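# Hang the lantern on the rail by its red wire

## Task

Suspend the lantern from the rail using its red wire so that it hangs freely and nothing of it touches the table.

## Robot and tools

Robot: two arms, left_arm and right_arm, each ending in a parallel two-finger gripper. In the scene frame the origin sits at table-top height halfway between the nominal bases, +z points up, +x points out over the table, and left_arm is on the +y side. Image left and right do not match these names. Calibrated bases: left_arm at (-0.034, +0.454, 0) m, right_arm at (-0.066, -0.429, 0) m, each turned very slightly about z.

Frames: an arm's reported hand pose, velocities, targets and wrist-camera pose are given in that arm's own base frame. Fixed cameras and the table use the scene frame. Every commanded offset is measured along the axes of that arm's current Hand target. On a gripper, the fingers point along +z and open and close along y. end_effector_position is the point between the pads when they are shut. Closed fingertips reach about 19 mm past it, open ones about 6 mm. A block sticks out roughly 10 cm toward the gripper's +x and turns with it.

execute_actions(actions, cameras): actions is a list of actions. Each action is a list of 1 to 15 rows, one row per 1/30 s step. If fewer than 15 rows are given, the last row repeats. Every row has 18 numbers in [-1, 1]: left dx, dy, dz, rx, ry, rz, gripper position, force_limit, speed, then the same nine for the right arm. The six pose numbers are an offset from that arm's Hand target as it stood when the action began, not from the previous row. rx, ry, rz together form one rotation vector. Scale: 1.0 = 0.6 m or 180 degrees. Because each action starts from the current Hand target, sending the same offset again moves the arm again. All-zero pose numbers re-command the present Hand target. Gripper numbers are commands, not offsets: resend the previous values to leave a gripper unchanged, since a 0 is a real command. Images come back only with an empty actions list, or when cameras names them (["all"], a list of names, or []).

Gripper numbers: position +1 is fully open (85 mm). The pads touch near -0.8, and -1 closes until blocked. force_limit and speed together set grip strength; a slow close at low force_limit gives a gentle hold. speed runs from about 20 mm/s (-1) through 85 (0) to 150 (+1). Both start at +1. A new force_limit or speed only takes effect once position changes by 0.01 or more. To grip, send -1, keep sending it, and look for object_status 2.

move(target, speed, blend, stop_force, zero, blocking, cameras): target is one 18-number row, or a list of up to 15 rows. Each row is an offset from the Hand targets at the start of the move, not chained from the previous row, in the same layout and scale as above. speed is the path top speed in m/s (0.002 to 1, default 0.25); rotation is limited to twice that in rad/s. It can be one value or one per target. blend (metres) rounds corners in a list; 0 stops at each point. stop_force (12 to 80 N, shared by both arms) ends an arm's path when its push against the direction of travel rises that far. Use it only slowly, not while rotating, and not when backing off a contact. zero (default true) re-zeroes the force before the move. blocking=false returns after about 0.5 s while the move goes on, and cannot be combined with stop_force. A move lasts at most 10 s. Its result adds a move: line giving how it ended (done, off_target, moving, held, fault) and any limits (paced, held).

wait(seconds 0 to 10) lets time run while the last commands are held. stop() brakes a running move. zoom_image(camera, region=[x0, y0, x1, y1] in pixels, at most 504 x 504, from the newest image) gives a closer view. finished_scene(scene) ends the scene for good and can't be undone.

Cameras: cam_high, cam_low, cam_pegs, cam_rail, cam_left_wrist, cam_right_wrist, each 896x504. Calibration is given for projecting points, and each camera may be a little off from it.

Result lines: end_effector_position (m) and end_effector_quat_wxyz in the arm's base frame; Hand target, the last commanded pose after clipping, from which the next offsets count; Tool commands; object_status (0 moving, 1 blocked while opening, 2 blocked while closing, meaning held, 3 reached the target or closed fully); position_measured in counts (3 open, about 78 = 60 mm, 130 = 40 mm, 180 = 20 mm, 230 closed); flange force along the gripper axes, including held weight, or no reading; joint velocities, shown as within noise when still; MOTOR HOT warnings.

Limits: each control step the commanded pose is clipped to 70 mm and 16 degrees from the measured pose. A gripper often settles short of its Hand target, and the next command asks for it again. A net force of 150 N, or joint torque past its limit (140 N m for the big joints, 35.2 for the wrist joints), freezes that arm for 10 s. Overheated motors lock an arm for 30 to 60 s or more, so avoid long stretched holds or pushing at unreachable poses. A clearance check holds back commands that bring the arms too close, but it is not a guarantee.

Avoid: dropping the lantern or letting anything leave the table, fast contacts, slamming into the rail or table, arms or fingers pressing on each other, and squeezing hard on a part that still rests on something. Let go only once the lantern hangs still, and make sure it stays up without the robot before finishing. A loose object may sometimes get a small push from outside.

Each tool is called after "Emit:" as name(argument=value, ...) on one line, values as JSON.

## Session

Emit:
execute_actions(actions=[])

Scene clock: 0.00 s.
left_arm: end_effector_position=(+0.2823, -0.1963, +0.3419) position_measured=3 object_status=3 end_effector_quat_wxyz=(+0.523, +0.503, -0.592, +0.350) | right_arm: end_effector_position=(+0.5335, -0.1593, +0.2820) position_measured=3 object_status=3 end_effector_quat_wxyz=(+0.024, -0.492, +0.869, -0.045)
Joint positions: left_arm=[0.479 -0.075 -0.742 0.888 -1.98 0.787] | right_arm=[-0.024 0.196 0.193 0.054 -1.481 1.051]
Joint velocities: within noise
Flange force (N): no reading
Hand target: left_arm +0.2823, -0.1963, +0.3419; +0.523, +0.503, -0.592, +0.350 | right_arm +0.5335, -0.1593, +0.2820; +0.024, -0.492, +0.869, -0.045
Tool commands: left_gripper/position=+1.0 left_gripper/force_limit=+1.0 left_gripper/speed=+1.0 right_gripper/position=+1.0 right_gripper/force_limit=+1.0 right_gripper/speed=+1.0

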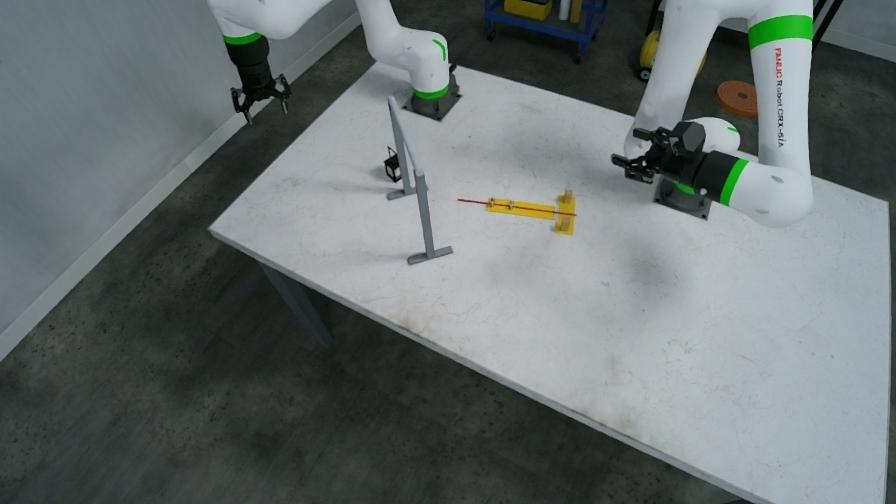

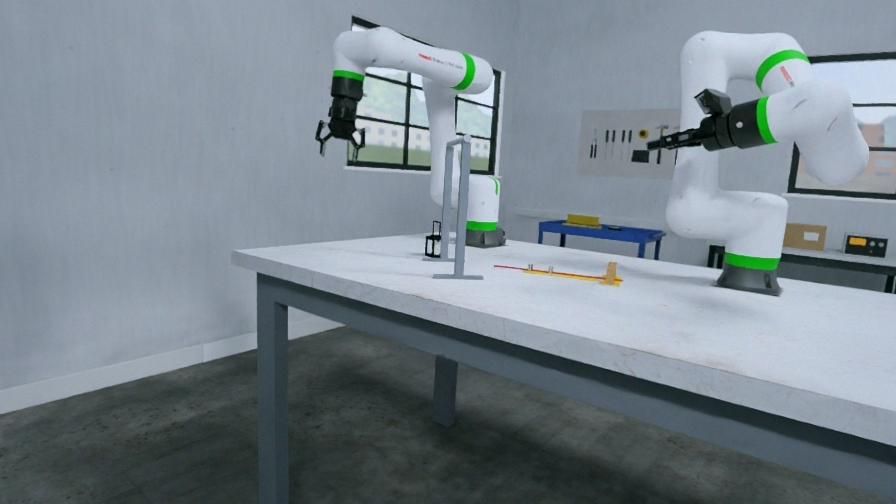

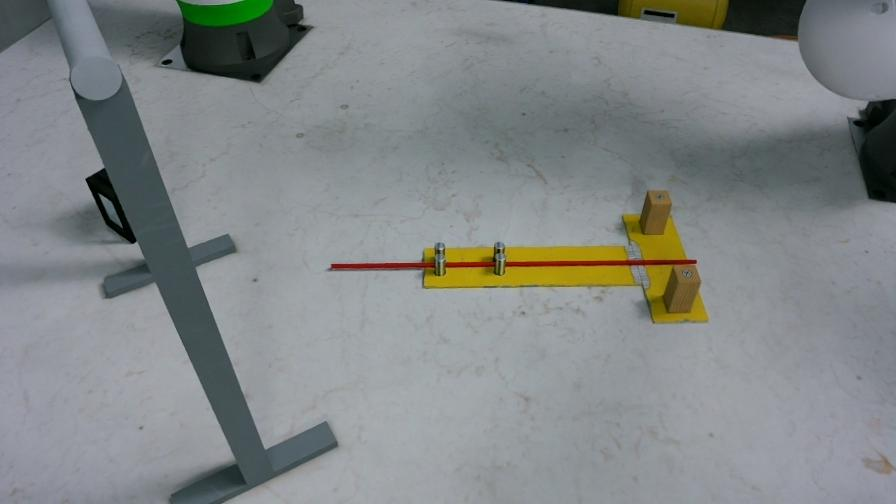

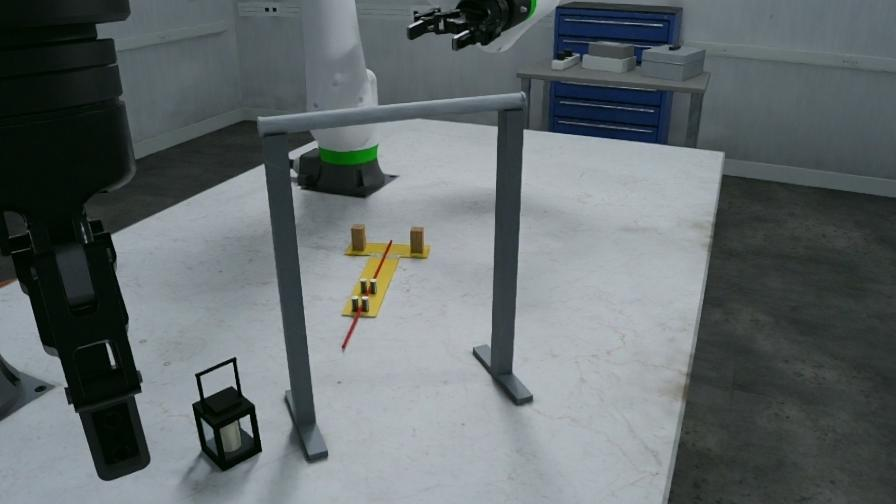

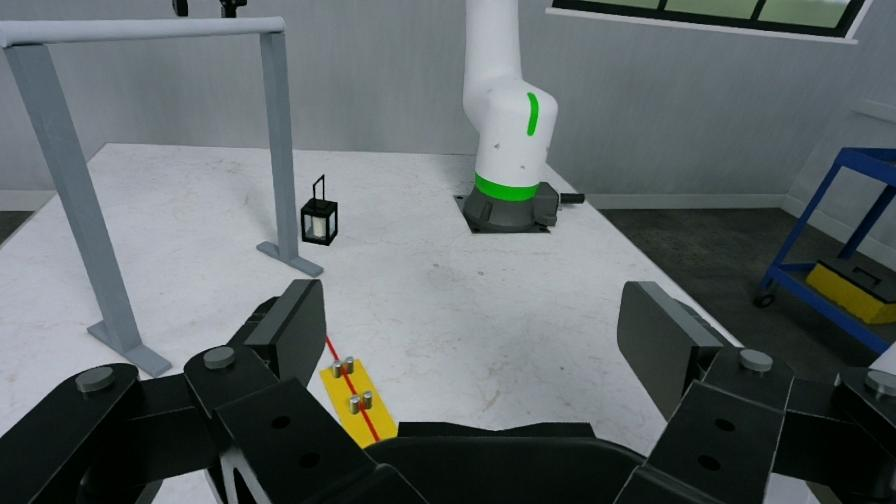

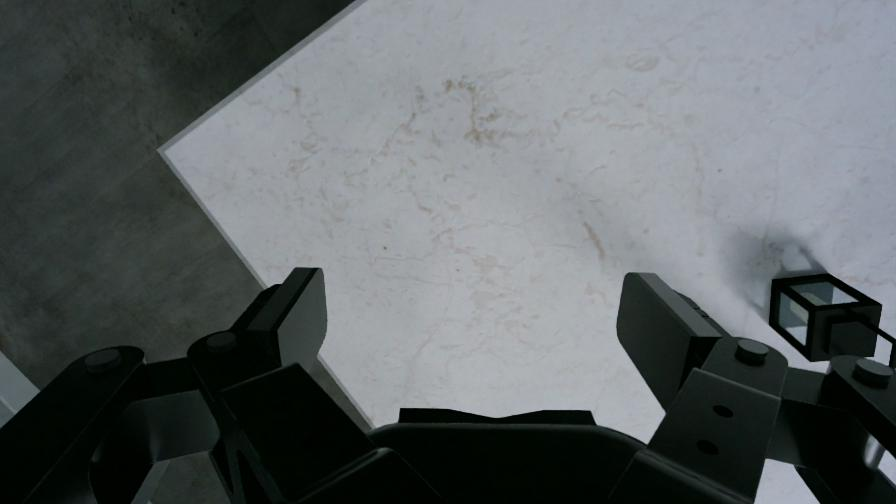

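Emit:
zoom_image(camera="cam_pegs", region=[310, 160, 730, 340])

Emit:
zoom_image(camera="cam_rail", region=[170, 200, 470, 480])

Emit:
zoom_image(camera="cam_rail", region=[320, 210, 460, 370])

Emit:
zoom_image(camera="cam_high", region=[360, 80, 600, 270])

Emit:
zoom_image(camera="cam_low", region=[400, 120, 650, 300])

Emit:
zoom_image(camera="cam_left_wrist", region=[240, 150, 440, 450])

Scaled by 1.200.

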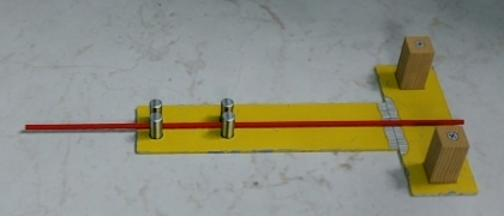

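Scaled by 1.680.

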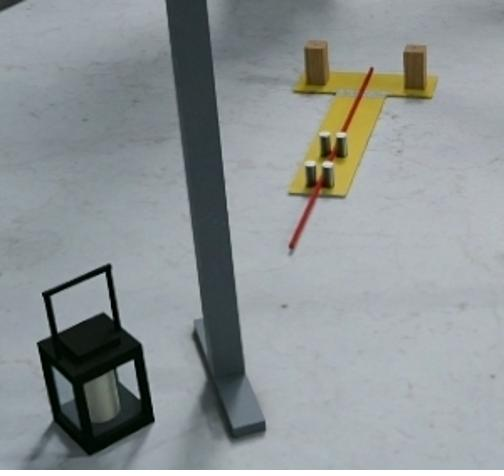

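Scaled by 3.150.

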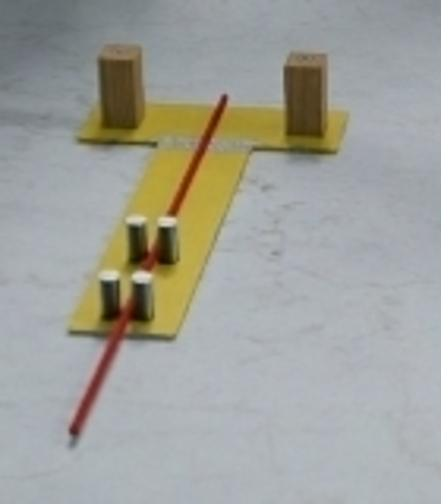

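Scaled by 2.100.

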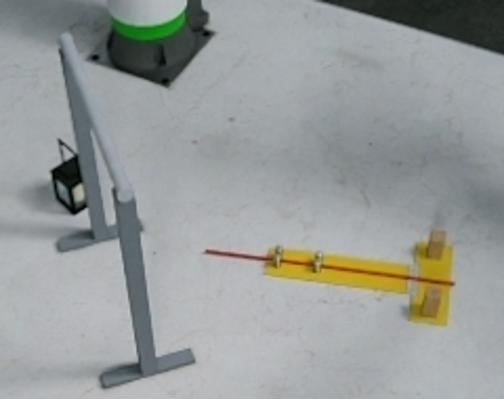

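Scaled by 2.016.

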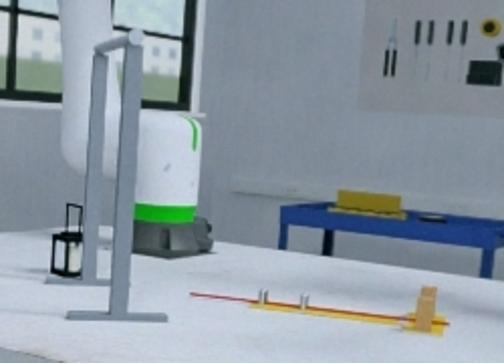

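Scaled by 1.680.

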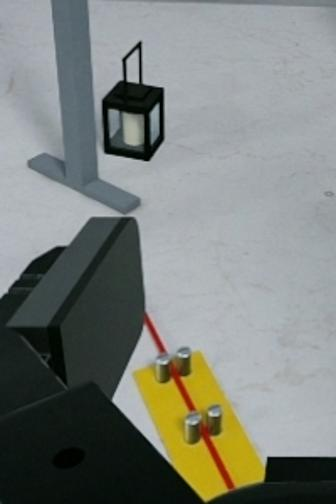

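Emit:
move(target=[0.0015,-0.1447,0.4253,0.1417,-0.4130,-0.1155,1,1,1,0,0,0,0,0,0,1,1,1], cameras=["cam_left_wrist","cam_high","cam_rail"])

Scene clock: 56.50 s.
left_arm: end_effector_position=(+0.2977, -0.4582, +0.2800) position_measured=3 object_status=3 end_effector_quat_wxyz=(+0.000, +0.796, -0.605, +0.000) | right_arm: end_effector_position=(+0.5335, -0.1593, +0.2820) position_measured=3 object_status=3 end_effector_quat_wxyz=(+0.024, -0.492, +0.869, -0.045)
Joint positions: left_arm=[-0.755 0.249 0.273 -0.001 -1.595 2.596] | right_arm=[-0.024 0.196 0.193 0.054 -1.481 1.051]
Flange force (N): left_arm=[0.6 -1.4 0.5] | right_arm=[4.8 -4.1 -3.1]
Hand target: left_arm +0.2977, -0.4582, +0.2799; +0.000, +0.796, -0.605, +0.000 | right_arm +0.5335, -0.1593, +0.2820; +0.024, -0.492, +0.869, -0.045
Off the commanded pose: left_arm 0.000 m, 0 deg | right_arm 0.000 m, 0 deg.
move: done
camera_calibration:
cam_left_wrist: T_world_to_cam=[[-0.959531, -0.28126, 0.0138766, 0.158832], [-0.261777, 0.909059, 0.324167, 0.426008], [-0.10379, 0.307416, -0.945898, 0.568509], [0, 0, 0, 1]] pos_world=[0.322929, -0.517362, 0.39745]
Images, in order (width x height): cam_high 896x504, cam_rail 896x504, cam_left_wrist 896x504.

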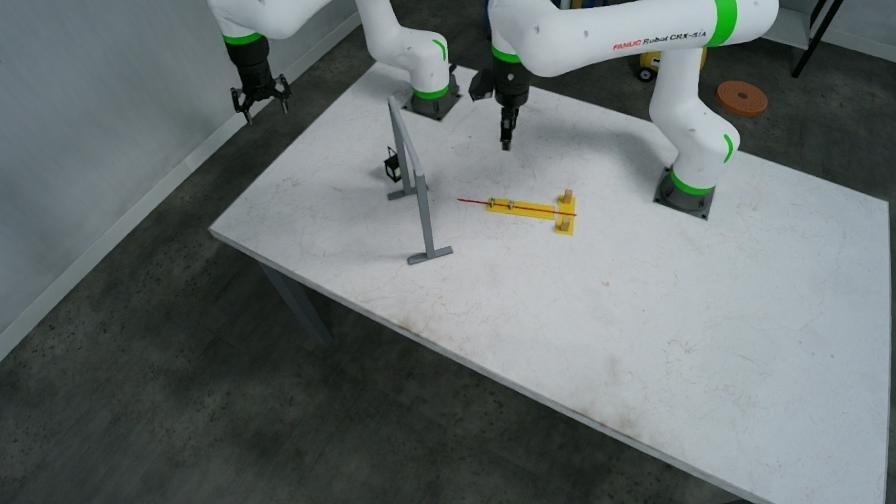

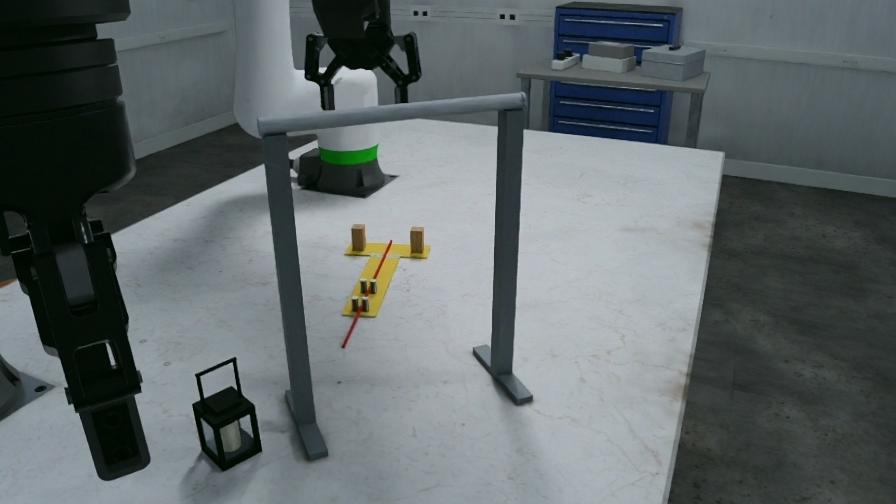

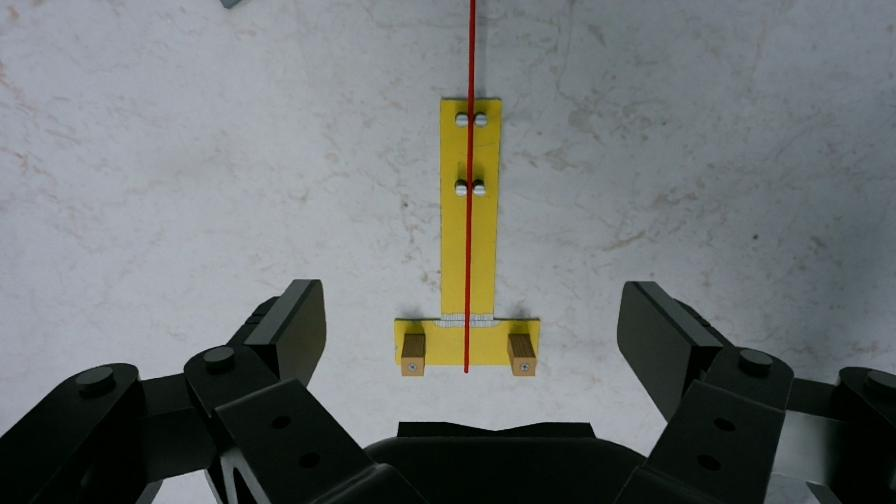

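Emit:
zoom_image(camera="cam_left_wrist", region=[380, 0, 560, 200])

Emit:
zoom_image(camera="cam_left_wrist", region=[380, 200, 560, 400])

Scaled by 2.520.

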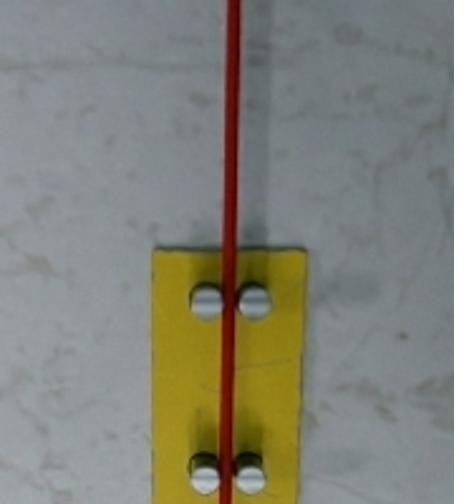

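Scaled by 2.520.

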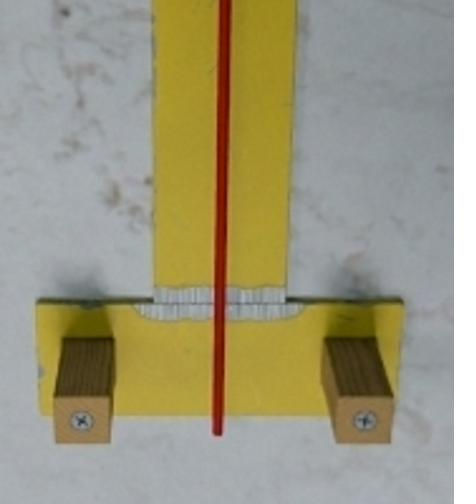

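Emit:
move(target=[-0.2698,0.1117,0.2667,0,0,0.5,0.259,0,0,0,0,0,0,0,0,1,1,1], cameras=["cam_left_wrist","cam_pegs"])

Scene clock: 96.63 s.
left_arm: end_effector_position=(+0.1900, -0.3199, +0.1201) position_measured=96 object_status=3 end_effector_quat_wxyz=(+0.000, -0.135, +0.991, +0.001) | right_arm: end_effector_position=(+0.5335, -0.1593, +0.2820) position_measured=3 object_status=3 end_effector_quat_wxyz=(+0.024, -0.492, +0.869, -0.045)
Joint positions: left_arm=[-0.679 -0.123 -0.503 -0.001 -1.192 0.949] | right_arm=[-0.024 0.196 0.193 0.054 -1.481 1.051]
Flange force (N): left_arm=[-2.0 0.8 0.5] | right_arm=[4.7 -4.4 -3.1]
Hand target: left_arm +0.1900, -0.3199, +0.1201; +0.000, -0.135, +0.991, +0.001 | right_arm +0.5335, -0.1593, +0.2820; +0.024, -0.492, +0.869, -0.045
Off the commanded pose: left_arm 0.000 m, 0 deg | right_arm 0.000 m, 0 deg.
move: done
camera_calibration:
cam_left_wrist: T_world_to_cam=[[-0.281181, 0.959531, 0.0154254, 0.364413], [0.909432, 0.261299, 0.323507, -0.105754], [0.306385, 0.104992, -0.9461, 0.22097], [0, 0, 0, 1]] pos_world=[0.13094, -0.345232, 0.237651]
Images, in order (width x height): cam_pegs 896x504, cam_left_wrist 896x504.

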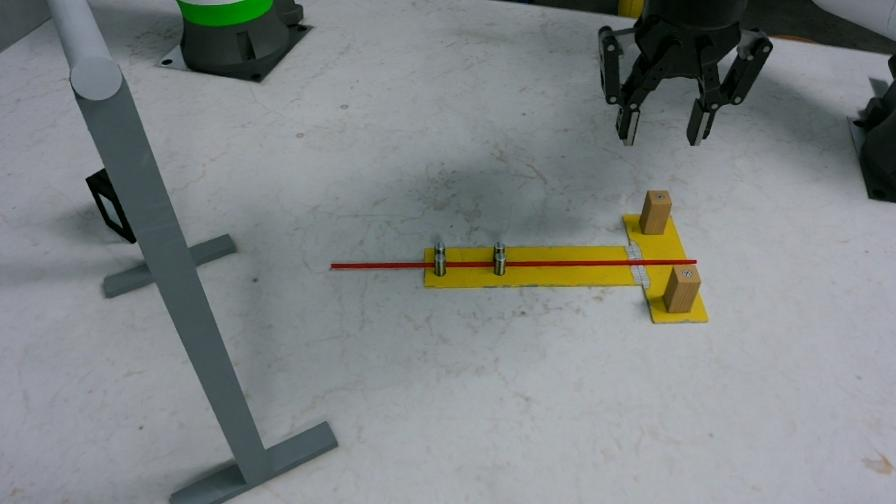

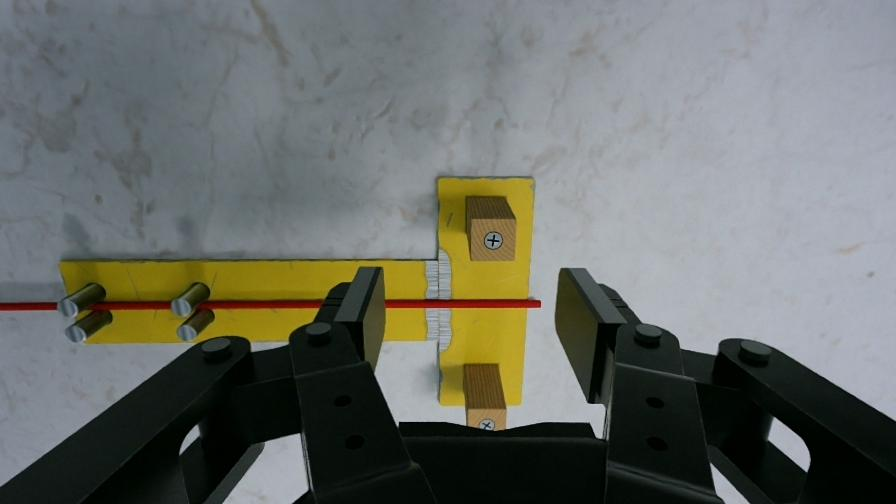

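Emit:
zoom_image(camera="cam_left_wrist", region=[420, 160, 560, 320])

Emit:
zoom_image(camera="cam_left_wrist", region=[40, 240, 240, 360])

Scaled by 3.150.

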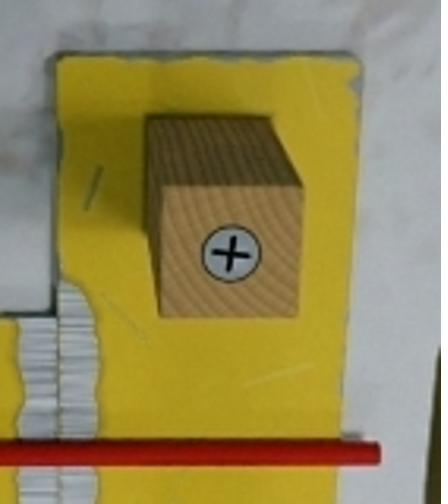

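Scaled by 2.520.

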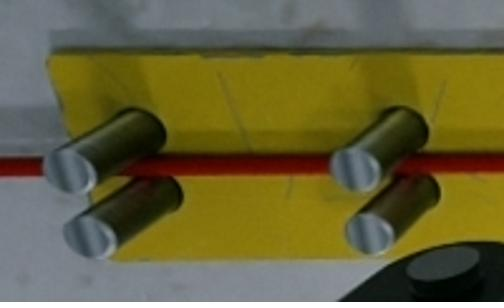

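Emit:
move(target=[0.0075,0.0245,0.15,0,0,0,0.259,0,-1,0,0,0,0,0,0,1,1,1], cameras=["cam_left_wrist","cam_pegs"], speed=0.1)

Scene clock: 108.50 s.
left_arm: end_effector_position=(+0.1817, -0.3068, +0.0301) position_measured=96 object_status=3 end_effector_quat_wxyz=(+0.000, -0.135, +0.991, +0.001) | right_arm: end_effector_position=(+0.5335, -0.1593, +0.2820) position_measured=3 object_status=3 end_effector_quat_wxyz=(+0.024, -0.492, +0.869, -0.045)
Joint positions: left_arm=[-0.664 -0.039 -0.665 -0.001 -0.945 0.935] | right_arm=[-0.024 0.196 0.193 0.054 -1.481 1.051]
Flange force (N): left_arm=[-1.7 0.4 0.4] | right_arm=[4.9 -4.3 -3.2]
Hand target: left_arm +0.1817, -0.3068, +0.0301; +0.000, -0.135, +0.991, +0.001 | right_arm +0.5335, -0.1593, +0.2820; +0.024, -0.492, +0.869, -0.045
Off the commanded pose: left_arm 0.000 m, 0 deg | right_arm 0.000 m, 0 deg.
move: done
camera_calibration:
cam_left_wrist: T_world_to_cam=[[-0.281087, 0.959558, 0.0154321, 0.350922], [0.90942, 0.261195, 0.323625, -0.0726545], [0.306506, 0.105001, -0.94606, 0.13694], [0, 0, 0, 1]] pos_world=[0.12274, -0.332132, 0.147651]
Images, in order (width x height): cam_pegs 896x504, cam_left_wrist 896x504.

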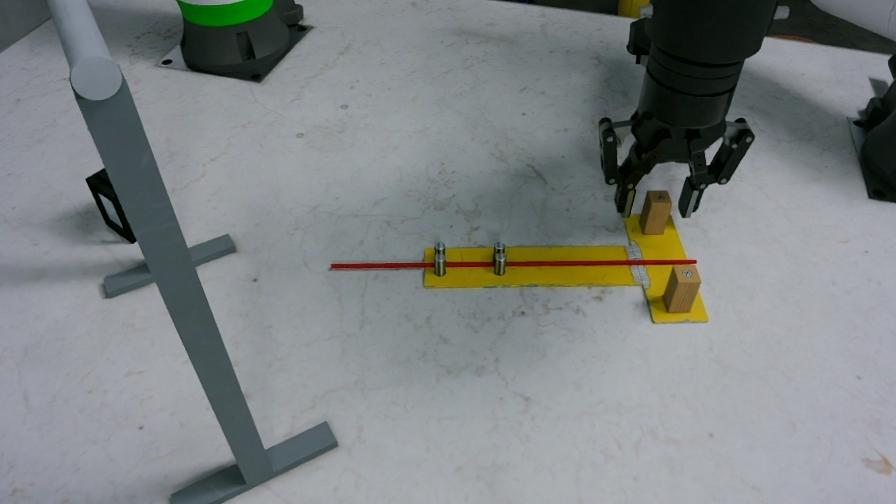

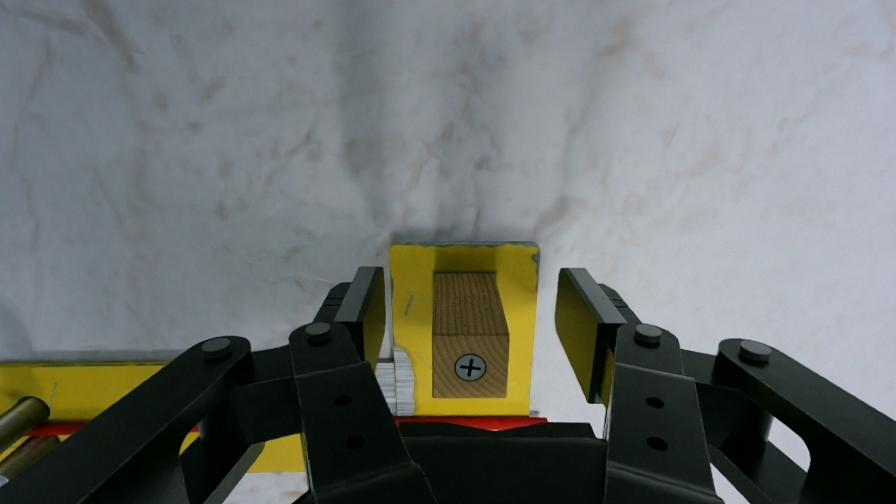

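Emit:
move(target=[0,0,0,0,0,0,-1,0,-1,0,0,0,0,0,0,1,1,1], cameras=["cam_pegs"])

Scene clock: 117.70 s.
left_arm: end_effector_position=(+0.1817, -0.3068, +0.0301) position_measured=182 object_status=0 end_effector_quat_wxyz=(+0.000, -0.135, +0.991, +0.001) | right_arm: end_effector_position=(+0.5335, -0.1593, +0.2820) position_measured=3 object_status=3 end_effector_quat_wxyz=(+0.024, -0.492, +0.869, -0.045)
Joint positions: left_arm=[-0.664 -0.039 -0.665 -0.001 -0.945 0.935] | right_arm=[-0.024 0.196 0.193 0.054 -1.481 1.051]
Flange force (N): left_arm=[-1.6 6.1 -21.0] | right_arm=[5.1 -3.8 -3.2]
Hand target: left_arm +0.1817, -0.3068, +0.0301; +0.000, -0.135, +0.991, +0.001 | right_arm +0.5335, -0.1593, +0.2820; +0.024, -0.492, +0.869, -0.045
Off the commanded pose: left_arm 0.000 m, 0 deg | right_arm 0.000 m, 0 deg.
move: done
Images, in order (width x height): cam_pegs 896x504.

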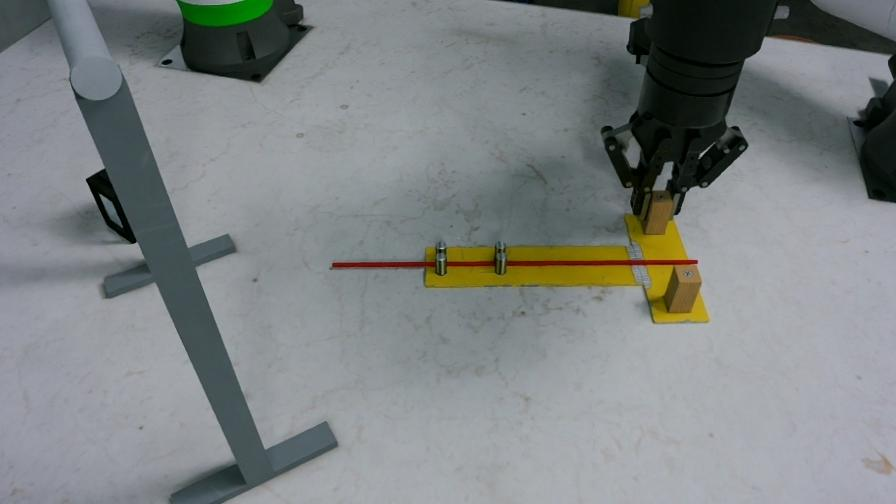

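Emit:
move(target=[[0,0,-0.0025,0,0,0,-1,0,-1,-0.1008,0.617,-0.0935,-0.0315,-0.0095,-0.172,1,1,1],[0,0,-0.0025,0,0,0,-1,0,-1,-0.5895,0.7652,0.0573,-0.0315,-0.0095,-0.172,1,1,1]], blend=[0.06,0], cameras=["cam_right_wrist","cam_pegs","cam_high"])

Scene clock: 136.27 s.
left_arm: end_effector_position=(+0.1817, -0.3068, +0.0316) position_measured=182 object_status=2 end_effector_quat_wxyz=(+0.000, -0.135, +0.991, +0.001) | right_arm: end_effector_position=(+0.3272, +0.3772, +0.1999) position_measured=3 object_status=3 end_effector_quat_wxyz=(+0.000, +0.707, -0.707, +0.000)
Joint positions: left_arm=[-0.664 -0.041 -0.663 -0.001 -0.95 0.935] | right_arm=[1.12 0.146 -0.037 0 -1.388 0.451]
Flange force (N): left_arm=[-1.9 0.7 3.1] | right_arm=[2.2 -6.1 -3.2]
Hand target: left_arm +0.1817, -0.3068, +0.0316; +0.000, -0.135, +0.991, +0.001 | right_arm +0.3272, +0.3772, +0.1999; +0.001, +0.707, -0.707, +0.000
Off the commanded pose: left_arm 0.000 m, 0 deg | right_arm 0.000 m, 0 deg.
move: done
camera_calibration:
cam_right_wrist: T_world_to_cam=[[-0.999882, -0.0147123, 0.00431633, 0.335131], [-0.0122484, 0.935796, 0.35233, -0.40599], [-0.0092228, 0.352236, -0.935866, 0.184241], [0, 0, 0, 1]] pos_world=[0.331818, 0.319958, 0.314021]
Images, in order (width x height): cam_high 896x504, cam_pegs 896x504, cam_right_wrist 896x504.

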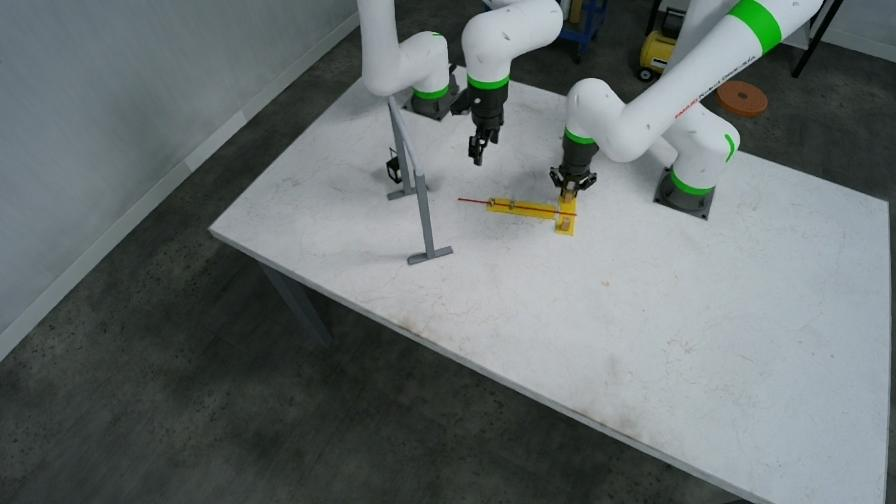

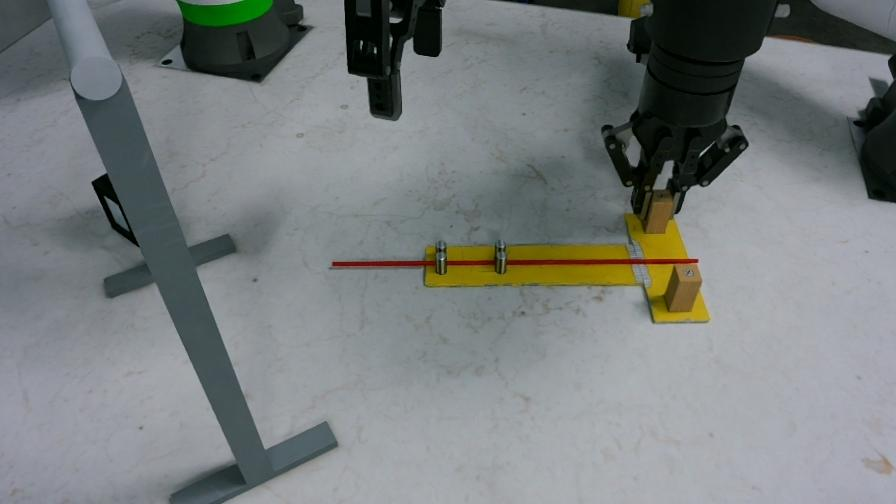

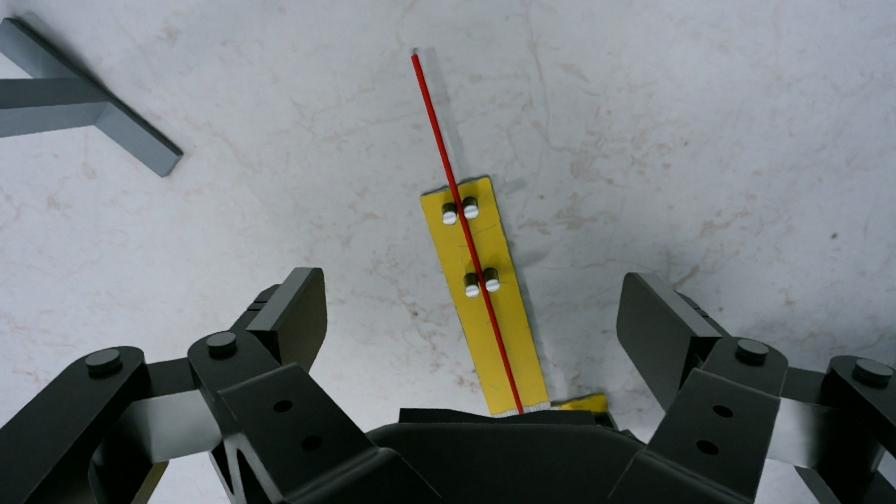

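Emit:
zoom_image(camera="cam_right_wrist", region=[400, 40, 560, 320])

Scaled by 1.800.

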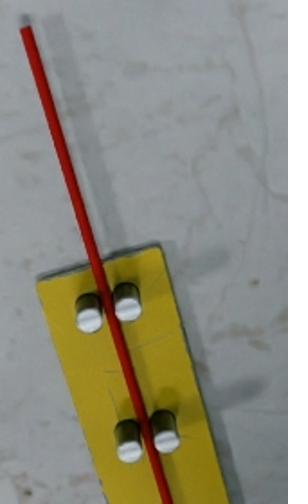

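Emit:
move(target=[0,0,0,0,0,0,-1,0,-1,0.059,-0.0613,0.2333,0,0,0.25,-0.8,0,-0.5], cameras=["cam_right_wrist","cam_pegs"])

Emit:
move(target=[0,0,0,0,0,0,-1,0,-1,0,0,0.11,0,0,0,-0.8,0,-0.5], cameras=["cam_pegs"], speed=0.012, stop_force=12)

Scene clock: 167.33 s.
left_arm: end_effector_position=(+0.1817, -0.3068, +0.0316) position_measured=182 object_status=2 end_effector_quat_wxyz=(+0.000, -0.135, +0.991, +0.001) | right_arm: end_effector_position=(+0.3639, +0.3416, +0.0599) position_measured=229 object_status=0 end_effector_quat_wxyz=(+0.000, -0.382, +0.924, +0.000)
Joint positions: left_arm=[-0.664 -0.041 -0.663 -0.001 -0.95 0.935] | right_arm=[1.017 0.262 -0.245 0 -1.065 -0.232]
Flange force (N): left_arm=[-1.6 1.1 2.7] | right_arm=[-2.2 -5.9 -3.2]
Hand target: left_arm +0.1817, -0.3068, +0.0316; +0.000, -0.135, +0.991, +0.001 | right_arm +0.3639, +0.3416, +0.0599; +0.000, -0.382, +0.924, +0.000
Off the commanded pose: left_arm 0.000 m, 0 deg | right_arm 0.000 m, 0 deg.
move: done
camera_calibration:
cam_right_wrist: T_world_to_cam=[[-0.717357, 0.696696, 0.00367844, 0.0260665], [0.653031, 0.670539, 0.352034, -0.474416], [0.242794, 0.254936, -0.93598, 0.00758837], [0, 0, 0, 1]] pos_world=[0.326665, 0.298019, 0.174017]
Images, in order (width x height): cam_pegs 896x504, cam_right_wrist 896x504.

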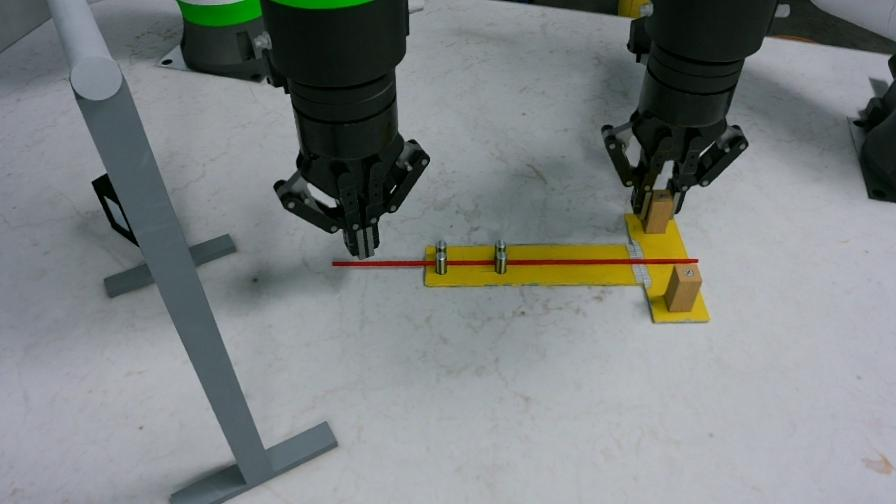

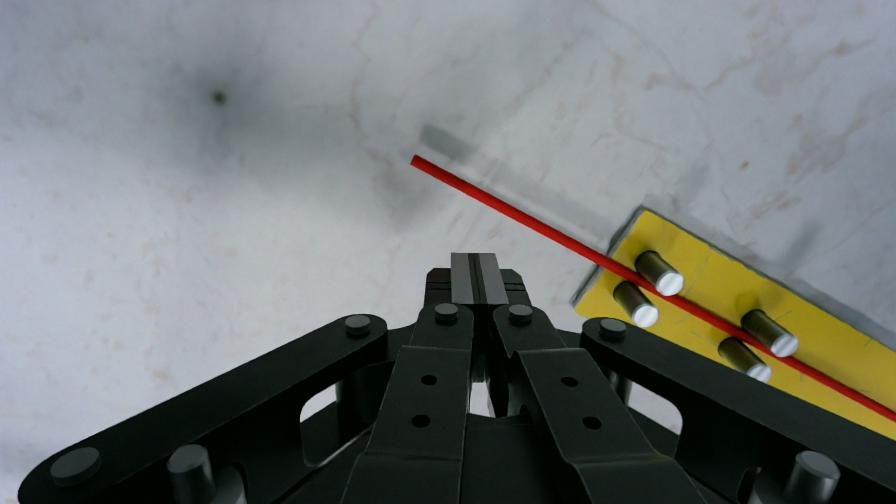

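Scene clock: 171.33 s.
left_arm: end_effector_position=(+0.1817, -0.3068, +0.0316) position_measured=182 object_status=2 end_effector_quat_wxyz=(+0.000, -0.135, +0.991, +0.001) | right_arm: end_effector_position=(+0.3639, +0.3417, +0.0192) position_measured=229 object_status=3 end_effector_quat_wxyz=(+0.000, -0.382, +0.924, +0.000)
Joint positions: left_arm=[-0.664 -0.041 -0.663 -0.001 -0.95 0.935] | right_arm=[1.017 0.316 -0.285 0 -0.971 -0.232]
Flange force (N): left_arm=[-2.0 0.8 2.8] | right_arm=[6.2 -4.7 -37.7]
Hand target: left_arm +0.1817, -0.3068, +0.0316; +0.000, -0.135, +0.991, +0.001 | right_arm +0.3639, +0.3417, +0.0192; +0.000, -0.382, +0.924, +0.000 (not the last commanded pose)
Off the commanded pose: left_arm 0.000 m, 0 deg | right_arm 0.025 m, 0 deg.
move: contact (right_arm)
Images, in order (width x height): cam_pegs 896x504.

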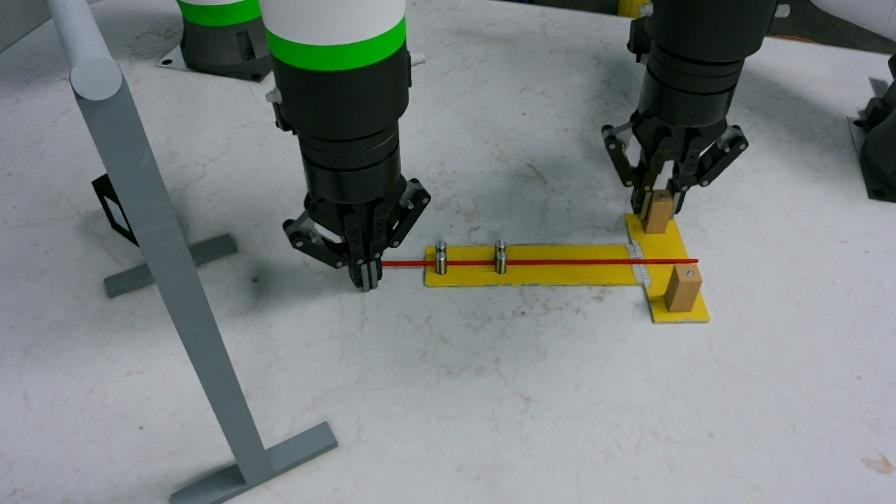

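Emit:
move(target=[[0,0,0,0,0,0,-1,0,-1,0,0,-0.0067,0,0,0,-0.8,0,-0.5],[0,0,0,0,0,0,-1,0,-1,0.0652,0.0337,-0.0067,0,0,0,-0.8,0,-0.5],[0,0,0,0,0,0,-1,0,-1,0.103,0.0853,-0.0067,0,0,0,-0.8,0,-0.5]], blend=[0,0.02,0], cameras=["cam_pegs","cam_right_wrist","cam_left_wrist"], speed=0.06)

Scene clock: 184.90 s.
left_arm: end_effector_position=(+0.1817, -0.3068, +0.0316) position_measured=182 object_status=2 end_effector_quat_wxyz=(+0.000, -0.135, +0.991, +0.001) | right_arm: end_effector_position=(+0.2840, +0.3342, +0.0232) position_measured=229 object_status=3 end_effector_quat_wxyz=(+0.000, -0.382, +0.924, +0.000)
Joint positions: left_arm=[-0.664 -0.041 -0.663 -0.001 -0.95 0.935] | right_arm=[1.167 0.175 -0.454 0 -0.942 -0.382]
Flange force (N): left_arm=[-1.6 0.5 3.2] | right_arm=[-3.4 -6.6 -3.2]
Hand target: left_arm +0.1817, -0.3068, +0.0316; +0.000, -0.135, +0.991, +0.001 | right_arm +0.2840, +0.3342, +0.0232; +0.000, -0.382, +0.924, +0.000
Off the commanded pose: left_arm 0.000 m, 0 deg | right_arm 0.000 m, 0 deg.
move: done; blend cut to 0.0192 m at target 2
camera_calibration:
cam_left_wrist: T_world_to_cam=[[-0.281189, 0.959528, 0.0154518, 0.350898], [0.909459, 0.261308, 0.323422, -0.0730776], [0.306295, 0.104996, -0.946129, 0.138394], [0, 0, 0, 1]] pos_world=[0.122741, -0.332132, 0.149151]
cam_right_wrist: T_world_to_cam=[[-0.717391, 0.69666, 0.00380851, -0.0258892], [0.652998, 0.670505, 0.352159, -0.404289], [0.242782, 0.255123, -0.935932, -0.00550766], [0, 0, 0, 1]] pos_world=[0.246765, 0.290519, 0.137318]
Images, in order (width x height): cam_pegs 896x504, cam_left_wrist 896x504, cam_right_wrist 896x504.

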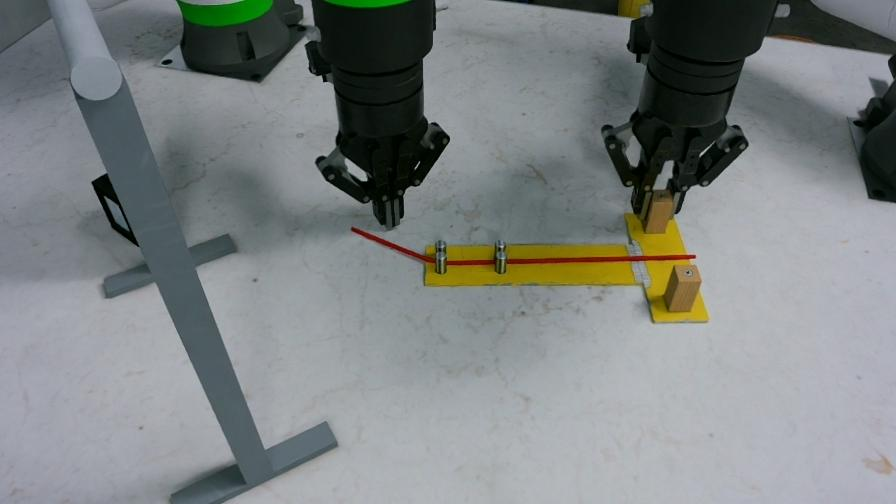

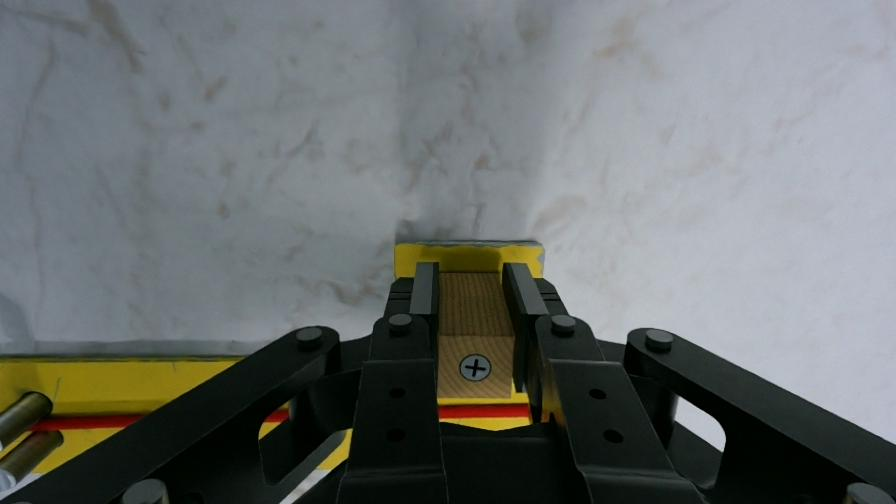

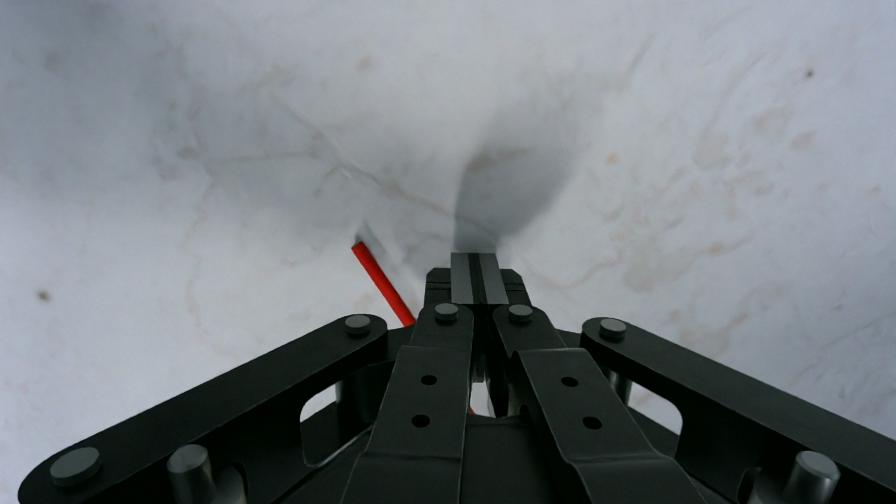

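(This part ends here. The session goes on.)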